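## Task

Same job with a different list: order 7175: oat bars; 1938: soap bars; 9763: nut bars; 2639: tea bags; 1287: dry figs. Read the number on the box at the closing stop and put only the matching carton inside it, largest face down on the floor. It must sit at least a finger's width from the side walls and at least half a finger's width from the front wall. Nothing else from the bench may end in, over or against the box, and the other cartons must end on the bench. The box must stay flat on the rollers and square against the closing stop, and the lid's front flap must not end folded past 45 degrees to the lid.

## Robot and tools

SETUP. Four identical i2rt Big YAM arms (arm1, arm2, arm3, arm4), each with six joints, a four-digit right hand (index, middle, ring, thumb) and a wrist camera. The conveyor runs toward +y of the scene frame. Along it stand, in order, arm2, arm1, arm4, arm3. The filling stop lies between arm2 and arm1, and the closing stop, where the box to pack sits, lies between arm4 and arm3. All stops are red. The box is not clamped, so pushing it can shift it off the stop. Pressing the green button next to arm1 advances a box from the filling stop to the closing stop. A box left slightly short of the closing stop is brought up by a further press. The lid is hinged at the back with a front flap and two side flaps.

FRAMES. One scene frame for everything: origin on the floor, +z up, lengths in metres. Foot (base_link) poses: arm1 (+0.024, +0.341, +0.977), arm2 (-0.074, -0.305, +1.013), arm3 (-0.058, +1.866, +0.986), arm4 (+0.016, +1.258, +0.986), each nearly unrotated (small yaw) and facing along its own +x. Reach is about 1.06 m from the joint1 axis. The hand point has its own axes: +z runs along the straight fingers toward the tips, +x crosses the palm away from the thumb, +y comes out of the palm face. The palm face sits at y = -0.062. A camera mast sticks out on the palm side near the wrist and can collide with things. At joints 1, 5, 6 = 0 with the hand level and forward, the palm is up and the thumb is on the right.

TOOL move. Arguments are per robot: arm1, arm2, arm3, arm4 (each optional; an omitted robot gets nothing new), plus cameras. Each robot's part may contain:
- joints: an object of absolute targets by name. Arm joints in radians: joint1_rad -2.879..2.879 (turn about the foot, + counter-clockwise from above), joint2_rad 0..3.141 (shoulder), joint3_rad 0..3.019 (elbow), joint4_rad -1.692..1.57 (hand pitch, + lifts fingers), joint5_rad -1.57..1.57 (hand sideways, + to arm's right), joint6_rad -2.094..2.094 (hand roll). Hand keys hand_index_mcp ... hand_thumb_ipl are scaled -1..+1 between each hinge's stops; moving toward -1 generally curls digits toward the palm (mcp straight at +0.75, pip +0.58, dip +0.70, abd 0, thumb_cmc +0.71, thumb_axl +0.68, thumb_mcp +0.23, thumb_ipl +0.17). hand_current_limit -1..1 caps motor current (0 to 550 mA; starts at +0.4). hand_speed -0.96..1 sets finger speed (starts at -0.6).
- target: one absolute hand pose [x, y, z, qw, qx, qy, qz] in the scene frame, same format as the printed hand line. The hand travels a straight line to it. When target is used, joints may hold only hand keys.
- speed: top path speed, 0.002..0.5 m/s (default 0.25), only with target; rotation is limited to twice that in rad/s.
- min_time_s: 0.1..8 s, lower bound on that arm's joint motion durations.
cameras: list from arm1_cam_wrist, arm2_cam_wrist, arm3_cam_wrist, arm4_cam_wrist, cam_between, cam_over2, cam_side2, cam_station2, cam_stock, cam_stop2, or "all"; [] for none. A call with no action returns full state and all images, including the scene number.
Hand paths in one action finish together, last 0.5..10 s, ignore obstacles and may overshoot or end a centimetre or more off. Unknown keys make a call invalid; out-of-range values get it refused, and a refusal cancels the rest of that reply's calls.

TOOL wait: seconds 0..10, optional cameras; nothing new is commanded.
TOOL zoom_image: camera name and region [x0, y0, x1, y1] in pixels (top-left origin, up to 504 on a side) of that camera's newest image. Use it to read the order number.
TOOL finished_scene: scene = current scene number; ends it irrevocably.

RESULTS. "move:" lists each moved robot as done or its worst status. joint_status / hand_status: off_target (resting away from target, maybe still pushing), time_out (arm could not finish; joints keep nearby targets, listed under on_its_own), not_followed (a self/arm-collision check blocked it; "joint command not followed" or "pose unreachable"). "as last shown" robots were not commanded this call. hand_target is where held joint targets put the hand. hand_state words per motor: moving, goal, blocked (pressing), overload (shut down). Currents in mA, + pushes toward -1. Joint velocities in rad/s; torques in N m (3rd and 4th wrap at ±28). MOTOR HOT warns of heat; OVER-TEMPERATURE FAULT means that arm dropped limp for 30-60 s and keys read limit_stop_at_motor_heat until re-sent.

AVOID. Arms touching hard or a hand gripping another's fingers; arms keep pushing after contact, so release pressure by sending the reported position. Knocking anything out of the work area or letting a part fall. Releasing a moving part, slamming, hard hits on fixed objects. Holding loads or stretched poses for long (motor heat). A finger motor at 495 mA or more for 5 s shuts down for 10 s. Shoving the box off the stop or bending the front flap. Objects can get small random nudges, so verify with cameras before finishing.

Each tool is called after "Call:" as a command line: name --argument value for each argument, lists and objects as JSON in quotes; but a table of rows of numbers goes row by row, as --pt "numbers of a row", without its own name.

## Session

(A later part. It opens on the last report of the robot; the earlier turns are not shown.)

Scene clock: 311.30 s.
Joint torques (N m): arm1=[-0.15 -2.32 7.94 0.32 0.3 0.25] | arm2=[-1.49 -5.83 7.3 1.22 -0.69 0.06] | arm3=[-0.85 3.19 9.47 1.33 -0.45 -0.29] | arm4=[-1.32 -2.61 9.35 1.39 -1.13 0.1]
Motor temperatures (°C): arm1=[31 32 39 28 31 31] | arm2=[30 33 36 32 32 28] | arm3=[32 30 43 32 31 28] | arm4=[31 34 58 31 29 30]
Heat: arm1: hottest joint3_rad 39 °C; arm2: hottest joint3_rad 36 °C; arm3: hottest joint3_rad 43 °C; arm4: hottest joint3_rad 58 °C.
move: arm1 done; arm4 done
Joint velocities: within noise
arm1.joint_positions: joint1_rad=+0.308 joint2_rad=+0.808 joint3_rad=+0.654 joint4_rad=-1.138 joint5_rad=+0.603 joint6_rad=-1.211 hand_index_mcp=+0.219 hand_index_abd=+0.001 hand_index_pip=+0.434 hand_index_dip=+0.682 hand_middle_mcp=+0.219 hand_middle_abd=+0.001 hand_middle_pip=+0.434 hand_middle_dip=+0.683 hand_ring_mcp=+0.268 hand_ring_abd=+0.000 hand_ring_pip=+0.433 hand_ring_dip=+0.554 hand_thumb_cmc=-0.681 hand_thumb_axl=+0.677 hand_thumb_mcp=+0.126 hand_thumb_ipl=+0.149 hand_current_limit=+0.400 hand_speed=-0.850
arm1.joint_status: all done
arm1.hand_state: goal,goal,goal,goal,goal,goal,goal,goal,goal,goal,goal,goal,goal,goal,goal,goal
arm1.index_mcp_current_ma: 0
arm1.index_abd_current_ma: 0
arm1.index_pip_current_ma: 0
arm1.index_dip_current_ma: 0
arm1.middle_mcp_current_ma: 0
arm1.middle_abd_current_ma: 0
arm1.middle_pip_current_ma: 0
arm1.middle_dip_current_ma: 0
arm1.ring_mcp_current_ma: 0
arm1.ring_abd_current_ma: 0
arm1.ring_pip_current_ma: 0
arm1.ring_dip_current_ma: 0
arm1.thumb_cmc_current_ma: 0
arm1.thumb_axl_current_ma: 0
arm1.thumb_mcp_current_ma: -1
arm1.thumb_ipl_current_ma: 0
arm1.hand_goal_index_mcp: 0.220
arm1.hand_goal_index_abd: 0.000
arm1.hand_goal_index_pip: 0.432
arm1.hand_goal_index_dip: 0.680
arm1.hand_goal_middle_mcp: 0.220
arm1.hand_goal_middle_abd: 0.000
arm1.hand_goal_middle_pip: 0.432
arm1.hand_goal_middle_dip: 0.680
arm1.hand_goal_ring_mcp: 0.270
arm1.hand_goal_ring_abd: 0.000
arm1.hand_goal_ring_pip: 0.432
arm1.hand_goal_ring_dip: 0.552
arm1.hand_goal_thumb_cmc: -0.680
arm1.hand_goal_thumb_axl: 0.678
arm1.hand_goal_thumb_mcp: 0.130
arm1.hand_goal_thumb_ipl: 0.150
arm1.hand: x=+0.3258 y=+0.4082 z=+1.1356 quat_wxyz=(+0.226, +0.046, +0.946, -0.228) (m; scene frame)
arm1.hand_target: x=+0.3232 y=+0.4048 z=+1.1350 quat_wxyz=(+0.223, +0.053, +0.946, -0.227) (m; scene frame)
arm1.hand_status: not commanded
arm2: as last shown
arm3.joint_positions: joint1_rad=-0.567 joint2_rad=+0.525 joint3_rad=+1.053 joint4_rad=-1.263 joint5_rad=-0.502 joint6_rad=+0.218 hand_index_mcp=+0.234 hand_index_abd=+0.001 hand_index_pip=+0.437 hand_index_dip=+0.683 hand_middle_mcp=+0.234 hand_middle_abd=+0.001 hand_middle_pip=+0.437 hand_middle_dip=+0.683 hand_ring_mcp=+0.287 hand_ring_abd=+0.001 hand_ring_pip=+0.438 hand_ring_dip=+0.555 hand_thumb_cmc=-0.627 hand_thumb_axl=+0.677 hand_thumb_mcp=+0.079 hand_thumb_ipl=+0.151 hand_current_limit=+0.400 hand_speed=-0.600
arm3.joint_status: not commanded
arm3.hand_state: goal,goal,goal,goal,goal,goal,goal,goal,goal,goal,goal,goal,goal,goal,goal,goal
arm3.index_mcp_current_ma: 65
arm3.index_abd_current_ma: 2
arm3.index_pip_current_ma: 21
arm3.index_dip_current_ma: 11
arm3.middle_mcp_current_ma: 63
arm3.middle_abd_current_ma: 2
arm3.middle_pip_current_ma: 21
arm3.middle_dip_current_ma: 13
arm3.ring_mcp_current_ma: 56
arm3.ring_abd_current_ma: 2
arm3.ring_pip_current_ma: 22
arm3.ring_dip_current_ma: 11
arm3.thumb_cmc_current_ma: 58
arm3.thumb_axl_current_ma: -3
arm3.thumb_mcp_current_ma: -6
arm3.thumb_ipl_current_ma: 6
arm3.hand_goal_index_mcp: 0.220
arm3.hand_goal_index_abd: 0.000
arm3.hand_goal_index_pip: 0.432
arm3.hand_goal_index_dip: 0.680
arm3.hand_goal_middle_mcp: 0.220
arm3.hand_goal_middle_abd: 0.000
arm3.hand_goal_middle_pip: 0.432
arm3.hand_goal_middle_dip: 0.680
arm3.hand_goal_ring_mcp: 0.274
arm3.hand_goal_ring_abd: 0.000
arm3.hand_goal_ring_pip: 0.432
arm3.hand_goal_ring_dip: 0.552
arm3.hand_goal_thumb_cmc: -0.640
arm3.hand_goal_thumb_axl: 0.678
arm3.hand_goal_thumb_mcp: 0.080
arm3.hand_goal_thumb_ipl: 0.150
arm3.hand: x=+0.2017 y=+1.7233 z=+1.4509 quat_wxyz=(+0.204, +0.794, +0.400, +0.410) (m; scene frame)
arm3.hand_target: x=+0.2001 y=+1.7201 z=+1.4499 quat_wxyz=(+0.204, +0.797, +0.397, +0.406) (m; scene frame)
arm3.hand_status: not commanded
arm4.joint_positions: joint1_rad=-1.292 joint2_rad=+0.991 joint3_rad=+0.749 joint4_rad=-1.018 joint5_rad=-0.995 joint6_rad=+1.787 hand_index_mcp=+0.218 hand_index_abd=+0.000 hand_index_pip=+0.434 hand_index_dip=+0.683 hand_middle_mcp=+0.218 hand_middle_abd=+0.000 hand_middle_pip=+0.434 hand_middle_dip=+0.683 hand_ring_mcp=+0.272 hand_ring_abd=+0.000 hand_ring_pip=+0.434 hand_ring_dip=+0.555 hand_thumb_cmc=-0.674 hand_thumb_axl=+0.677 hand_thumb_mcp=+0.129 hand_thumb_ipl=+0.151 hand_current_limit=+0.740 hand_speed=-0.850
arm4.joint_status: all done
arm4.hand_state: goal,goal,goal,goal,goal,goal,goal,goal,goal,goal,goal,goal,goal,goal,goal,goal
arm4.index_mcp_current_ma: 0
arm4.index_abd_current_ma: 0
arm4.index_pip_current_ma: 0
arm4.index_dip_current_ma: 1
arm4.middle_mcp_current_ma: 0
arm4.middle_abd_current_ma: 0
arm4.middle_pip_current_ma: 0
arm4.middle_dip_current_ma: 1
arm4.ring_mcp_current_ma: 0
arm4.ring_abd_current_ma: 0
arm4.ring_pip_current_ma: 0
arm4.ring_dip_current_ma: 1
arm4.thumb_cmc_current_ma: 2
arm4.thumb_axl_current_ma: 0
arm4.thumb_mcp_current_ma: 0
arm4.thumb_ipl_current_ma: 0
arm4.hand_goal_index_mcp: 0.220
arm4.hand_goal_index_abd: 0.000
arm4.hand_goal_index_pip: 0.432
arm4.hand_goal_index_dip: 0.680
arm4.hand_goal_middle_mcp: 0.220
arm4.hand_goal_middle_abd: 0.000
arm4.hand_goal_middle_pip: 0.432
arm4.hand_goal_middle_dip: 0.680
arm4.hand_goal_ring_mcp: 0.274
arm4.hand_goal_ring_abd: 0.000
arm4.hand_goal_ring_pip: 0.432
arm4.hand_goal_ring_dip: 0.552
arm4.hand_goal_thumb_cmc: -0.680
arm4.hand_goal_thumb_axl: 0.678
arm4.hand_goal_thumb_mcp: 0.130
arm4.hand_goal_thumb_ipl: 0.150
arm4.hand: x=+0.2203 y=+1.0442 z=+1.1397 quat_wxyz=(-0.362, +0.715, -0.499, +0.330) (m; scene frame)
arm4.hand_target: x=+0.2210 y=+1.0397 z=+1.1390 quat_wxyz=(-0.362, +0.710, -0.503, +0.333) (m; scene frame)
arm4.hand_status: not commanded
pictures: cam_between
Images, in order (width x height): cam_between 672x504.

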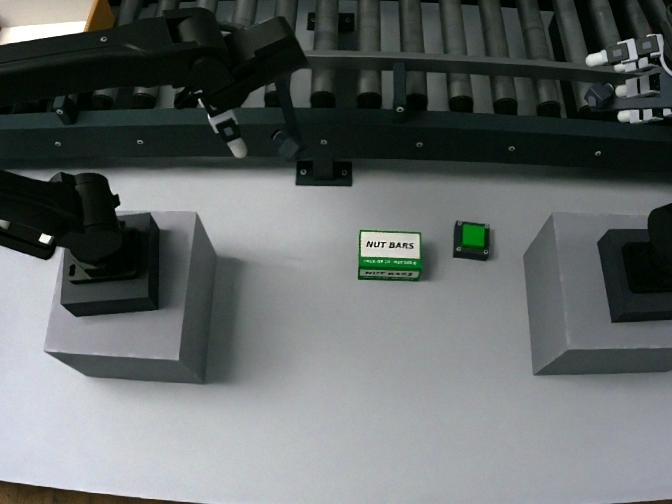

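Call:
move --arm4 '{"joints":{"joint1_rad":-1.577,"joint2_rad":1.88,"joint3_rad":1.14,"joint4_rad":-0.62,"joint5_rad":-1.034,"joint6_rad":1.816},"min_time_s":3}'

Call:
move --arm4 '{"target":[0.1695,0.768,0.86,-0.3536,0.6124,-0.6124,0.3536],"speed":0.12}' --cameras '["cam_between"]'

Call:
zoom_image --camera "cam_between" --region '[300, 160, 500, 340]'

Scene clock: 319.10 s.
Joint torques (N m): arm1=[-0.15 -2.32 7.95 0.31 0.3 0.25] | arm2=[-1.14 -6.18 7.34 1.24 -0.68 0.07] | arm3=[-0.91 3.14 9.48 1.33 -0.45 -0.29] | arm4=[-0.91 -13.04 10.33 0.95 -1.16 0.15]
Motor temperatures (°C): arm1=[31 32 39 28 31 31] | arm2=[30 33 36 32 32 28] | arm3=[32 30 43 32 31 28] | arm4=[31 34 58 31 29 30]
Heat: arm1: hottest joint3_rad 39 °C; arm2: hottest joint3_rad 36 °C; arm3: hottest joint3_rad 43 °C; arm4: hottest joint3_rad 58 °C.
move: arm4 done
Joint velocities: within noise
arm1, arm2, arm3: as last shown
arm4.joint_positions: joint1_rad=-1.570 joint2_rad=+1.873 joint3_rad=+1.097 joint4_rad=-0.635 joint5_rad=-1.030 joint6_rad=+1.804 hand_index_mcp=+0.218 hand_index_abd=+0.000 hand_index_pip=+0.434 hand_index_dip=+0.683 hand_middle_mcp=+0.218 hand_middle_abd=+0.000 hand_middle_pip=+0.434 hand_middle_dip=+0.683 hand_ring_mcp=+0.272 hand_ring_abd=+0.000 hand_ring_pip=+0.434 hand_ring_dip=+0.555 hand_thumb_cmc=-0.678 hand_thumb_axl=+0.677 hand_thumb_mcp=+0.129 hand_thumb_ipl=+0.151 hand_current_limit=+0.740 hand_speed=-0.850
arm4.joint_status: all done
arm4.hand_state: goal,goal,goal,goal,goal,goal,goal,goal,goal,goal,goal,goal,goal,goal,goal,goal
arm4.index_mcp_current_ma: 0
arm4.index_abd_current_ma: 0
arm4.index_pip_current_ma: 0
arm4.index_dip_current_ma: 1
arm4.middle_mcp_current_ma: 0
arm4.middle_abd_current_ma: 0
arm4.middle_pip_current_ma: 0
arm4.middle_dip_current_ma: 1
arm4.ring_mcp_current_ma: 0
arm4.ring_abd_current_ma: 0
arm4.ring_pip_current_ma: 0
arm4.ring_dip_current_ma: 1
arm4.thumb_cmc_current_ma: 0
arm4.thumb_axl_current_ma: 0
arm4.thumb_mcp_current_ma: 0
arm4.thumb_ipl_current_ma: 0
arm4.hand_goal_index_mcp: 0.220
arm4.hand_goal_index_abd: 0.000
arm4.hand_goal_index_pip: 0.432
arm4.hand_goal_index_dip: 0.680
arm4.hand_goal_middle_mcp: 0.220
arm4.hand_goal_middle_abd: 0.000
arm4.hand_goal_middle_pip: 0.432
arm4.hand_goal_middle_dip: 0.680
arm4.hand_goal_ring_mcp: 0.274
arm4.hand_goal_ring_abd: 0.000
arm4.hand_goal_ring_pip: 0.432
arm4.hand_goal_ring_dip: 0.552
arm4.hand_goal_thumb_cmc: -0.680
arm4.hand_goal_thumb_axl: 0.678
arm4.hand_goal_thumb_mcp: 0.130
arm4.hand_goal_thumb_ipl: 0.150
arm4.hand: x=+0.1842 y=+0.8097 z=+0.9492 quat_wxyz=(-0.368, +0.609, -0.621, +0.329) (m; scene frame)
arm4.hand_target: x=+0.1848 y=+0.7859 z=+0.9585 quat_wxyz=(-0.357, +0.610, -0.617, +0.347) (m; scene frame)
arm4.hand_status: not commanded
pictures: none

Scene clock: 320.80 s.
Joint torques (N m): arm1=[-0.09 -2.32 7.95 0.31 0.3 0.25] | arm2=[-1.61 -5.66 7.25 1.2 -0.68 0.07] | arm3=[-0.97 3.08 9.5 1.33 -0.44 -0.28] | arm4=[-1.14 -14.45 8.16 1.05 -1.16 -0.12]
Motor temperatures (°C): arm1=[31 32 39 28 31 31] | arm2=[30 33 36 32 32 28] | arm3=[32 30 43 32 31 28] | arm4=[31 34 58 31 29 30]
Heat: arm1: hottest joint3_rad 39 °C; arm2: hottest joint3_rad 36 °C; arm3: hottest joint3_rad 43 °C; arm4: hottest joint3_rad 58 °C.
move: arm4 off_target
Joint velocities: within noise
arm1, arm2, arm3: as last shown
arm4.joint_positions: joint1_rad=-1.604 joint2_rad=+2.096 joint3_rad=+1.139 joint4_rad=-0.486 joint5_rad=-1.040 joint6_rad=+1.761 hand_index_mcp=+0.218 hand_index_abd=+0.000 hand_index_pip=+0.434 hand_index_dip=+0.683 hand_middle_mcp=+0.218 hand_middle_abd=+0.000 hand_middle_pip=+0.434 hand_middle_dip=+0.683 hand_ring_mcp=+0.272 hand_ring_abd=+0.000 hand_ring_pip=+0.434 hand_ring_dip=+0.555 hand_thumb_cmc=-0.678 hand_thumb_axl=+0.677 hand_thumb_mcp=+0.129 hand_thumb_ipl=+0.151 hand_current_limit=+0.740 hand_speed=-0.850
arm4.joint_status: not commanded
arm4.hand_state: goal,goal,goal,goal,goal,goal,goal,goal,goal,goal,goal,goal,goal,goal,goal,goal
arm4.index_mcp_current_ma: 0
arm4.index_abd_current_ma: 0
arm4.index_pip_current_ma: 0
arm4.index_dip_current_ma: 1
arm4.middle_mcp_current_ma: 0
arm4.middle_abd_current_ma: 0
arm4.middle_pip_current_ma: 0
arm4.middle_dip_current_ma: 1
arm4.ring_mcp_current_ma: -1
arm4.ring_abd_current_ma: 0
arm4.ring_pip_current_ma: 0
arm4.ring_dip_current_ma: 1
arm4.thumb_cmc_current_ma: 0
arm4.thumb_axl_current_ma: 0
arm4.thumb_mcp_current_ma: 0
arm4.thumb_ipl_current_ma: 0
arm4.hand_goal_index_mcp: 0.220
arm4.hand_goal_index_abd: 0.000
arm4.hand_goal_index_pip: 0.432
arm4.hand_goal_index_dip: 0.680
arm4.hand_goal_middle_mcp: 0.220
arm4.hand_goal_middle_abd: 0.000
arm4.hand_goal_middle_pip: 0.432
arm4.hand_goal_middle_dip: 0.680
arm4.hand_goal_ring_mcp: 0.274
arm4.hand_goal_ring_abd: 0.000
arm4.hand_goal_ring_pip: 0.432
arm4.hand_goal_ring_dip: 0.552
arm4.hand_goal_thumb_cmc: -0.680
arm4.hand_goal_thumb_axl: 0.678
arm4.hand_goal_thumb_mcp: 0.130
arm4.hand_goal_thumb_ipl: 0.150
arm4.hand: x=+0.1706 y=+0.7916 z=+0.8567 quat_wxyz=(-0.367, +0.605, -0.623, +0.334) (m; scene frame)
arm4.hand_target: x=+0.1693 y=+0.7687 z=+0.8607 quat_wxyz=(-0.353, +0.612, -0.612, +0.353) (m; scene frame)
arm4.hand_status: off_target (0.024 m and 3.1 deg from the pose sent, 0.100 m and 3.4 deg at the start)
pictures: cam_between
Images, in order (width x height): cam_between 672x504.

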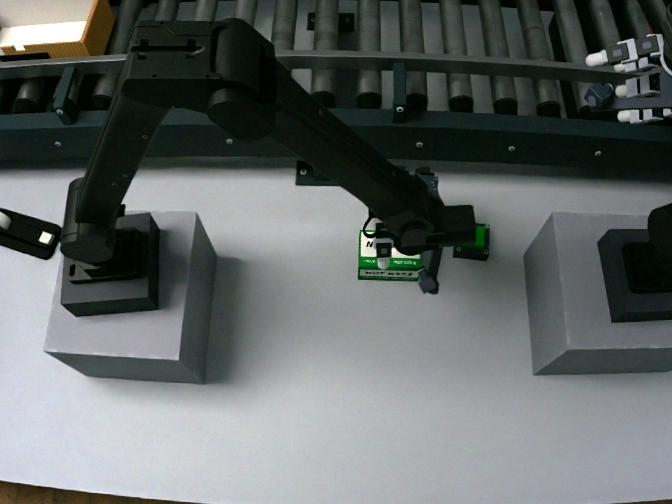

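Scaled by 2.520 from the camera's 672x504 image, which has a finer 960x720 frame.

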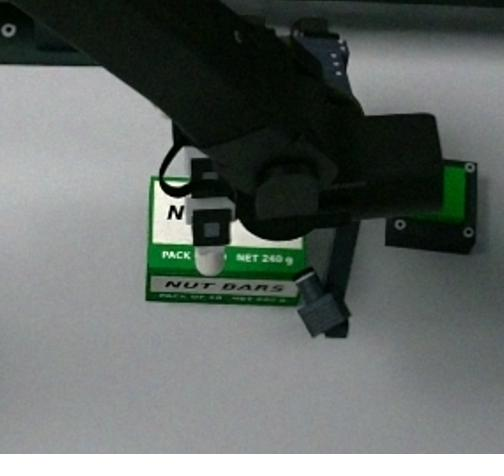

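Call:
move --arm4 '{"target":[0.145,0.757,0.85,-0.3536,0.6124,-0.6124,0.3536],"speed":0.1}' --cameras '["cam_between"]'

Call:
zoom_image --camera "cam_between" --region '[300, 160, 500, 340]'

Scene clock: 348.63 s.
Joint torques (N m): arm1=[-0.09 -2.32 7.95 0.29 0.3 0.25] | arm2=[-1.61 -5.89 7.3 1.22 -0.68 0.07] | arm3=[-0.91 3.14 9.47 1.33 -0.44 -0.29] | arm4=[-0.5 -13.98 8.25 -0.16 -1.16 -0.14]
Motor temperatures (°C): arm1=[31 31 39 28 30 31] | arm2=[30 33 36 32 32 28] | arm3=[32 30 44 32 31 28] | arm4=[31 35 55 31 30 30]
Heat: arm1: hottest joint3_rad 39 °C; arm2: hottest joint3_rad 36 °C; arm3: hottest joint3_rad 44 °C; arm4: hottest joint3_rad 55 °C.
move: arm4 off_target
Joint velocities: within noise
arm1, arm2, arm3: as last shown
arm4.joint_positions: joint1_rad=-1.656 joint2_rad=+2.138 joint3_rad=+1.193 joint4_rad=-0.549 joint5_rad=-1.046 joint6_rad=+1.667 hand_index_mcp=+0.218 hand_index_abd=+0.000 hand_index_pip=+0.434 hand_index_dip=+0.683 hand_middle_mcp=+0.218 hand_middle_abd=+0.000 hand_middle_pip=+0.434 hand_middle_dip=+0.683 hand_ring_mcp=+0.271 hand_ring_abd=+0.000 hand_ring_pip=+0.434 hand_ring_dip=+0.555 hand_thumb_cmc=-0.678 hand_thumb_axl=+0.677 hand_thumb_mcp=+0.129 hand_thumb_ipl=+0.151 hand_current_limit=+0.740 hand_speed=-0.850
arm4.joint_status: not commanded
arm4.hand_state: goal,goal,goal,goal,goal,goal,goal,goal,goal,goal,goal,goal,goal,goal,goal,goal
arm4.index_mcp_current_ma: 0
arm4.index_abd_current_ma: 0
arm4.index_pip_current_ma: 0
arm4.index_dip_current_ma: 1
arm4.middle_mcp_current_ma: 0
arm4.middle_abd_current_ma: 0
arm4.middle_pip_current_ma: 0
arm4.middle_dip_current_ma: 1
arm4.ring_mcp_current_ma: -1
arm4.ring_abd_current_ma: 0
arm4.ring_pip_current_ma: 0
arm4.ring_dip_current_ma: 1
arm4.thumb_cmc_current_ma: 0
arm4.thumb_axl_current_ma: 0
arm4.thumb_mcp_current_ma: 0
arm4.thumb_ipl_current_ma: 0
arm4.hand_goal_index_mcp: 0.220
arm4.hand_goal_index_abd: 0.000
arm4.hand_goal_index_pip: 0.432
arm4.hand_goal_index_dip: 0.680
arm4.hand_goal_middle_mcp: 0.220
arm4.hand_goal_middle_abd: 0.000
arm4.hand_goal_middle_pip: 0.432
arm4.hand_goal_middle_dip: 0.680
arm4.hand_goal_ring_mcp: 0.274
arm4.hand_goal_ring_abd: 0.000
arm4.hand_goal_ring_pip: 0.432
arm4.hand_goal_ring_dip: 0.552
arm4.hand_goal_thumb_cmc: -0.680
arm4.hand_goal_thumb_axl: 0.678
arm4.hand_goal_thumb_mcp: 0.130
arm4.hand_goal_thumb_ipl: 0.150
arm4.hand: x=+0.1457 y=+0.7727 z=+0.8477 quat_wxyz=(-0.358, +0.608, -0.618, +0.345) (m; scene frame)
arm4.hand_target: x=+0.1449 y=+0.7573 z=+0.8503 quat_wxyz=(-0.353, +0.612, -0.613, +0.354) (m; scene frame)
arm4.hand_status: off_target (0.016 m and 1.4 deg from the pose sent, 0.043 m and 3.1 deg at the start)
pictures: cam_between
Images, in order (width x height): cam_between 672x504.

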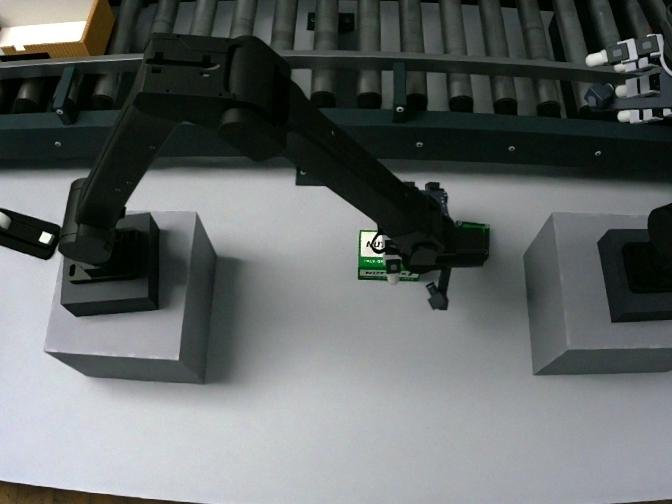

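Scaled by 2.520 from the camera's 672x504 image, which has a finer 960x720 frame.

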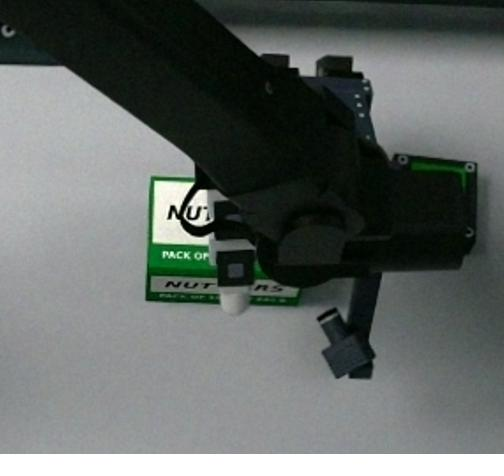

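Call:
move --arm4 '{"target":[0.145,0.761,0.79,-0.3536,0.6124,-0.6124,0.3536],"speed":0.06}' --cameras '["cam_between"]'

Call:
zoom_image --camera "cam_between" --region '[300, 160, 500, 340]'

Scene clock: 352.33 s.
Joint torques (N m): arm1=[-0.09 -2.32 7.95 0.29 0.3 0.24] | arm2=[-1.73 -6.01 7.36 1.11 -0.66 0.08] | arm3=[-0.91 3.14 9.5 1.33 -0.45 -0.29] | arm4=[-0.73 -15.15 6.94 0.8 -1.2 -0.17]
Motor temperatures (°C): arm1=[31 31 39 28 30 31] | arm2=[30 33 36 32 32 28] | arm3=[32 30 44 32 31 28] | arm4=[31 35 55 31 31 30]
Heat: arm1: hottest joint3_rad 39 °C; arm2: hottest joint3_rad 36 °C; arm3: hottest joint3_rad 44 °C; arm4: hottest joint3_rad 55 °C.
move: arm4 off_target
Joint velocities: within noise
arm1, arm2, arm3: as last shown
arm4.joint_positions: joint1_rad=-1.656 joint2_rad=+2.267 joint3_rad=+1.210 joint4_rad=-0.462 joint5_rad=-1.047 joint6_rad=+1.666 hand_index_mcp=+0.218 hand_index_abd=+0.000 hand_index_pip=+0.434 hand_index_dip=+0.683 hand_middle_mcp=+0.218 hand_middle_abd=+0.000 hand_middle_pip=+0.434 hand_middle_dip=+0.683 hand_ring_mcp=+0.271 hand_ring_abd=+0.000 hand_ring_pip=+0.434 hand_ring_dip=+0.555 hand_thumb_cmc=-0.678 hand_thumb_axl=+0.677 hand_thumb_mcp=+0.129 hand_thumb_ipl=+0.151 hand_current_limit=+0.740 hand_speed=-0.850
arm4.joint_status: not commanded
arm4.hand_state: goal,goal,goal,goal,goal,goal,goal,goal,goal,goal,goal,goal,goal,goal,goal,goal
arm4.index_mcp_current_ma: 0
arm4.index_abd_current_ma: 0
arm4.index_pip_current_ma: 0
arm4.index_dip_current_ma: 1
arm4.middle_mcp_current_ma: 0
arm4.middle_abd_current_ma: 0
arm4.middle_pip_current_ma: 0
arm4.middle_dip_current_ma: 1
arm4.ring_mcp_current_ma: -1
arm4.ring_abd_current_ma: 0
arm4.ring_pip_current_ma: 0
arm4.ring_dip_current_ma: 1
arm4.thumb_cmc_current_ma: 0
arm4.thumb_axl_current_ma: 0
arm4.thumb_mcp_current_ma: 0
arm4.thumb_ipl_current_ma: 0
arm4.hand_goal_index_mcp: 0.220
arm4.hand_goal_index_abd: 0.000
arm4.hand_goal_index_pip: 0.432
arm4.hand_goal_index_dip: 0.680
arm4.hand_goal_middle_mcp: 0.220
arm4.hand_goal_middle_abd: 0.000
arm4.hand_goal_middle_pip: 0.432
arm4.hand_goal_middle_dip: 0.680
arm4.hand_goal_ring_mcp: 0.274
arm4.hand_goal_ring_abd: 0.000
arm4.hand_goal_ring_pip: 0.432
arm4.hand_goal_ring_dip: 0.552
arm4.hand_goal_thumb_cmc: -0.680
arm4.hand_goal_thumb_axl: 0.678
arm4.hand_goal_thumb_mcp: 0.130
arm4.hand_goal_thumb_ipl: 0.150
arm4.hand: x=+0.1450 y=+0.7809 z=+0.7895 quat_wxyz=(-0.365, +0.604, -0.622, +0.338) (m; scene frame)
arm4.hand_target: x=+0.1448 y=+0.7614 z=+0.7907 quat_wxyz=(-0.353, +0.612, -0.612, +0.354) (m; scene frame)
arm4.hand_status: off_target (0.020 m and 2.7 deg from the pose sent, 0.059 m and 1.4 deg at the start)
pictures: cam_between
Images, in order (width x height): cam_between 672x504.

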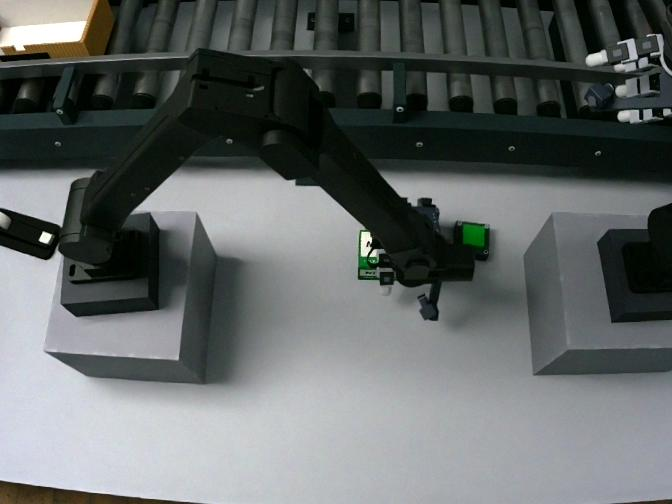

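Scaled by 2.520 from the camera's 672x504 image, which has a finer 960x720 frame.

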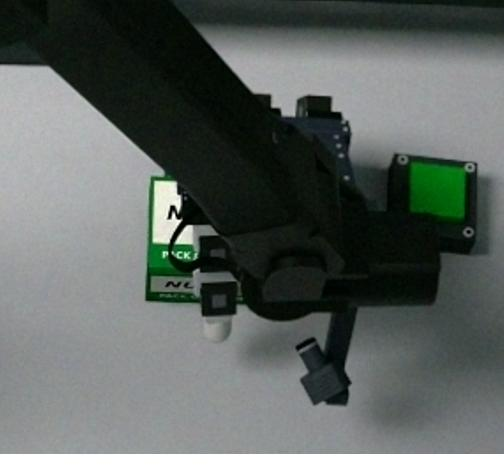

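Call:
move --arm4 '{"joints":{"hand_index_mcp":0.10,"hand_middle_mcp":0.10,"hand_ring_mcp":0.25,"hand_thumb_mcp":-0.03,"hand_thumb_ipl":0.11}}'

Call:
move --arm4 '{"joints":{"hand_index_mcp":-0.08,"hand_middle_mcp":-0.08,"hand_thumb_mcp":-0.26,"hand_thumb_ipl":0.04}}' --cameras '["cam_between"]'

Call:
zoom_image --camera "cam_between" --region '[300, 160, 500, 340]'

Scene clock: 355.67 s.
Joint torques (N m): arm1=[-0.15 -2.32 7.95 0.31 0.3 0.25] | arm2=[-1.55 -5.6 7.32 1.17 -0.66 0.09] | arm3=[-0.97 3.14 9.48 1.32 -0.45 -0.29] | arm4=[-0.56 -14.86 6.95 0.76 -1.03 -0.12]
Motor temperatures (°C): arm1=[31 31 39 28 30 31] | arm2=[30 33 36 32 32 28] | arm3=[32 30 44 32 31 28] | arm4=[31 36 55 31 31 30]
Heat: arm1: hottest joint3_rad 39 °C; arm2: hottest joint3_rad 36 °C; arm3: hottest joint3_rad 44 °C; arm4: hottest joint3_rad 55 °C.
move: arm4 done
Joint velocities: within noise
arm1, arm2, arm3: as last shown
arm4.joint_positions: joint1_rad=-1.656 joint2_rad=+2.267 joint3_rad=+1.210 joint4_rad=-0.462 joint5_rad=-1.049 joint6_rad=+1.666 hand_index_mcp=+0.102 hand_index_abd=+0.000 hand_index_pip=+0.434 hand_index_dip=+0.682 hand_middle_mcp=+0.102 hand_middle_abd=+0.000 hand_middle_pip=+0.434 hand_middle_dip=+0.683 hand_ring_mcp=+0.248 hand_ring_abd=+0.000 hand_ring_pip=+0.433 hand_ring_dip=+0.555 hand_thumb_cmc=-0.678 hand_thumb_axl=+0.677 hand_thumb_mcp=-0.029 hand_thumb_ipl=+0.112 hand_current_limit=+0.740 hand_speed=-0.850
arm4.joint_status: all done
arm4.hand_state: goal,goal,goal,goal,goal,goal,goal,goal,goal,goal,goal,goal,goal,goal,goal,goal
arm4.index_mcp_current_ma: 0
arm4.index_abd_current_ma: 0
arm4.index_pip_current_ma: 0
arm4.index_dip_current_ma: 0
arm4.middle_mcp_current_ma: 0
arm4.middle_abd_current_ma: 0
arm4.middle_pip_current_ma: 0
arm4.middle_dip_current_ma: 1
arm4.ring_mcp_current_ma: 0
arm4.ring_abd_current_ma: 0
arm4.ring_pip_current_ma: 0
arm4.ring_dip_current_ma: 1
arm4.thumb_cmc_current_ma: 0
arm4.thumb_axl_current_ma: 0
arm4.thumb_mcp_current_ma: 0
arm4.thumb_ipl_current_ma: 1
arm4.hand_goal_index_mcp: 0.100
arm4.hand_goal_index_abd: 0.000
arm4.hand_goal_index_pip: 0.432
arm4.hand_goal_index_dip: 0.680
arm4.hand_goal_middle_mcp: 0.100
arm4.hand_goal_middle_abd: 0.000
arm4.hand_goal_middle_pip: 0.432
arm4.hand_goal_middle_dip: 0.680
arm4.hand_goal_ring_mcp: 0.250
arm4.hand_goal_ring_abd: 0.000
arm4.hand_goal_ring_pip: 0.432
arm4.hand_goal_ring_dip: 0.552
arm4.hand_goal_thumb_cmc: -0.680
arm4.hand_goal_thumb_axl: 0.678
arm4.hand_goal_thumb_mcp: -0.030
arm4.hand_goal_thumb_ipl: 0.110
arm4.hand: x=+0.1454 y=+0.7807 z=+0.7898 quat_wxyz=(-0.366, +0.604, -0.622, +0.339) (m; scene frame)
arm4.hand_target: x=+0.1448 y=+0.7613 z=+0.7907 quat_wxyz=(-0.353, +0.612, -0.612, +0.354) (m; scene frame)
arm4.hand_status: not commanded
pictures: none

Scene clock: 356.43 s.
Joint torques (N m): arm1=[-0.03 -2.26 7.97 0.31 0.3 0.25] | arm2=[-1.32 -6.01 7.32 1.17 -0.67 0.07] | arm3=[-1.03 3.08 9.48 1.32 -0.44 -0.29] | arm4=[-0.67 -15.21 6.89 0.85 -0.94 -0.14]
Motor temperatures (°C): arm1=[31 31 39 28 30 31] | arm2=[30 33 36 32 32 28] | arm3=[32 30 44 32 31 28] | arm4=[31 36 55 31 31 30]
Heat: arm1: hottest joint3_rad 39 °C; arm2: hottest joint3_rad 36 °C; arm3: hottest joint3_rad 44 °C; arm4: hottest joint3_rad 55 °C.
move: arm4 off_target
Joint velocities: within noise
arm1, arm3: as last shown
arm2.joint_positions: joint1_rad=-0.590 joint2_rad=+1.208 joint3_rad=+0.808 joint4_rad=-1.211 joint5_rad=-0.802 joint6_rad=+1.190 hand_index_mcp=+0.214 hand_index_abd=+0.003 hand_index_pip=+0.434 hand_index_dip=+0.683 hand_middle_mcp=+0.215 hand_middle_abd=+0.001 hand_middle_pip=+0.434 hand_middle_dip=+0.683 hand_ring_mcp=+0.263 hand_ring_abd=-0.002 hand_ring_pip=+0.434 hand_ring_dip=+0.555 hand_thumb_cmc=-0.696 hand_thumb_axl=+0.680 hand_thumb_mcp=+0.125 hand_thumb_ipl=+0.148 hand_current_limit=+0.400 hand_speed=-0.850
arm2.joint_status: not commanded
arm2.hand_state: goal,goal,goal,goal,goal,goal,goal,goal,goal,goal,goal,goal,goal,goal,goal,goal
arm2.index_mcp_current_ma: -2
arm2.index_abd_current_ma: 0
arm2.index_pip_current_ma: 0
arm2.index_dip_current_ma: 1
arm2.middle_mcp_current_ma: -2
arm2.middle_abd_current_ma: 0
arm2.middle_pip_current_ma: 0
arm2.middle_dip_current_ma: 0
arm2.ring_mcp_current_ma: -3
arm2.ring_abd_current_ma: 0
arm2.ring_pip_current_ma: 0
arm2.ring_dip_current_ma: 1
arm2.thumb_cmc_current_ma: 1
arm2.thumb_axl_current_ma: 0
arm2.thumb_mcp_current_ma: -2
arm2.thumb_ipl_current_ma: -1
arm2.hand_goal_index_mcp: 0.220
arm2.hand_goal_index_abd: 0.000
arm2.hand_goal_index_pip: 0.432
arm2.hand_goal_index_dip: 0.680
arm2.hand_goal_middle_mcp: 0.220
arm2.hand_goal_middle_abd: 0.000
arm2.hand_goal_middle_pip: 0.432
arm2.hand_goal_middle_dip: 0.680
arm2.hand_goal_ring_mcp: 0.270
arm2.hand_goal_ring_abd: 0.000
arm2.hand_goal_ring_pip: 0.432
arm2.hand_goal_ring_dip: 0.552
arm2.hand_goal_thumb_cmc: -0.700
arm2.hand_goal_thumb_axl: 0.678
arm2.hand_goal_thumb_mcp: 0.130
arm2.hand_goal_thumb_ipl: 0.150
arm2.hand: x=+0.2028 y=-0.4427 z=+1.1155 quat_wxyz=(-0.348, +0.910, -0.140, +0.179) (m; scene frame)
arm2.hand_target: x=+0.2002 y=-0.4451 z=+1.1147 quat_wxyz=(-0.344, +0.909, -0.147, +0.183) (m; scene frame)
arm2.hand_status: not commanded
arm4.joint_positions: joint1_rad=-1.656 joint2_rad=+2.267 joint3_rad=+1.210 joint4_rad=-0.462 joint5_rad=-1.052 joint6_rad=+1.666 hand_index_mcp=+0.067 hand_index_abd=+0.000 hand_index_pip=+0.462 hand_index_dip=+0.688 hand_middle_mcp=+0.068 hand_middle_abd=+0.000 hand_middle_pip=+0.461 hand_middle_dip=+0.686 hand_ring_mcp=+0.248 hand_ring_abd=+0.000 hand_ring_pip=+0.433 hand_ring_dip=+0.555 hand_thumb_cmc=-0.676 hand_thumb_axl=+0.678 hand_thumb_mcp=-0.031 hand_thumb_ipl=+0.097 hand_current_limit=+0.740 hand_speed=-0.850
arm4.joint_status: hand_index_mcp off_target (ended at +0.067, target -0.080); hand_middle_mcp off_target (ended at +0.068, target -0.080); hand_thumb_mcp off_target (ended at -0.031, target -0.260); hand_thumb_ipl off_target (ended at +0.097, target +0.040)
arm4.hand_state: blocked,goal,blocked,goal,blocked,goal,blocked,goal,goal,goal,goal,goal,goal,goal,blocked,blocked
arm4.index_mcp_current_ma: 455
arm4.index_abd_current_ma: 0
arm4.index_pip_current_ma: 29
arm4.index_dip_current_ma: 3
arm4.middle_mcp_current_ma: 461
arm4.middle_abd_current_ma: 0
arm4.middle_pip_current_ma: 27
arm4.middle_dip_current_ma: 2
arm4.ring_mcp_current_ma: 0
arm4.ring_abd_current_ma: 0
arm4.ring_pip_current_ma: 0
arm4.ring_dip_current_ma: 1
arm4.thumb_cmc_current_ma: 1
arm4.thumb_axl_current_ma: 0
arm4.thumb_mcp_current_ma: 478
arm4.thumb_ipl_current_ma: 140
arm4.hand_goal_index_mcp: -0.080
arm4.hand_goal_index_abd: 0.000
arm4.hand_goal_index_pip: 0.432
arm4.hand_goal_index_dip: 0.680
arm4.hand_goal_middle_mcp: -0.080
arm4.hand_goal_middle_abd: 0.000
arm4.hand_goal_middle_pip: 0.432
arm4.hand_goal_middle_dip: 0.680
arm4.hand_goal_ring_mcp: 0.250
arm4.hand_goal_ring_abd: 0.000
arm4.hand_goal_ring_pip: 0.432
arm4.hand_goal_ring_dip: 0.552
arm4.hand_goal_thumb_cmc: -0.680
arm4.hand_goal_thumb_axl: 0.678
arm4.hand_goal_thumb_mcp: -0.260
arm4.hand_goal_thumb_ipl: 0.040
arm4.hand: x=+0.1459 y=+0.7807 z=+0.7902 quat_wxyz=(-0.367, +0.603, -0.621, +0.340) (m; scene frame)
arm4.hand_target: x=+0.1449 y=+0.7613 z=+0.7907 quat_wxyz=(-0.353, +0.612, -0.612, +0.354) (m; scene frame)
arm4.hand_status: not commanded
pictures: cam_between
Images, in order (width x height): cam_between 672x504.

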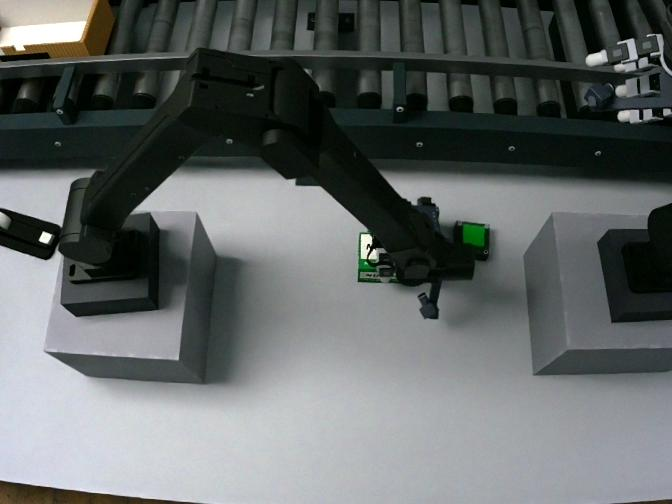

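Scaled by 2.520 from the camera's 672x504 image, which has a finer 960x720 frame.

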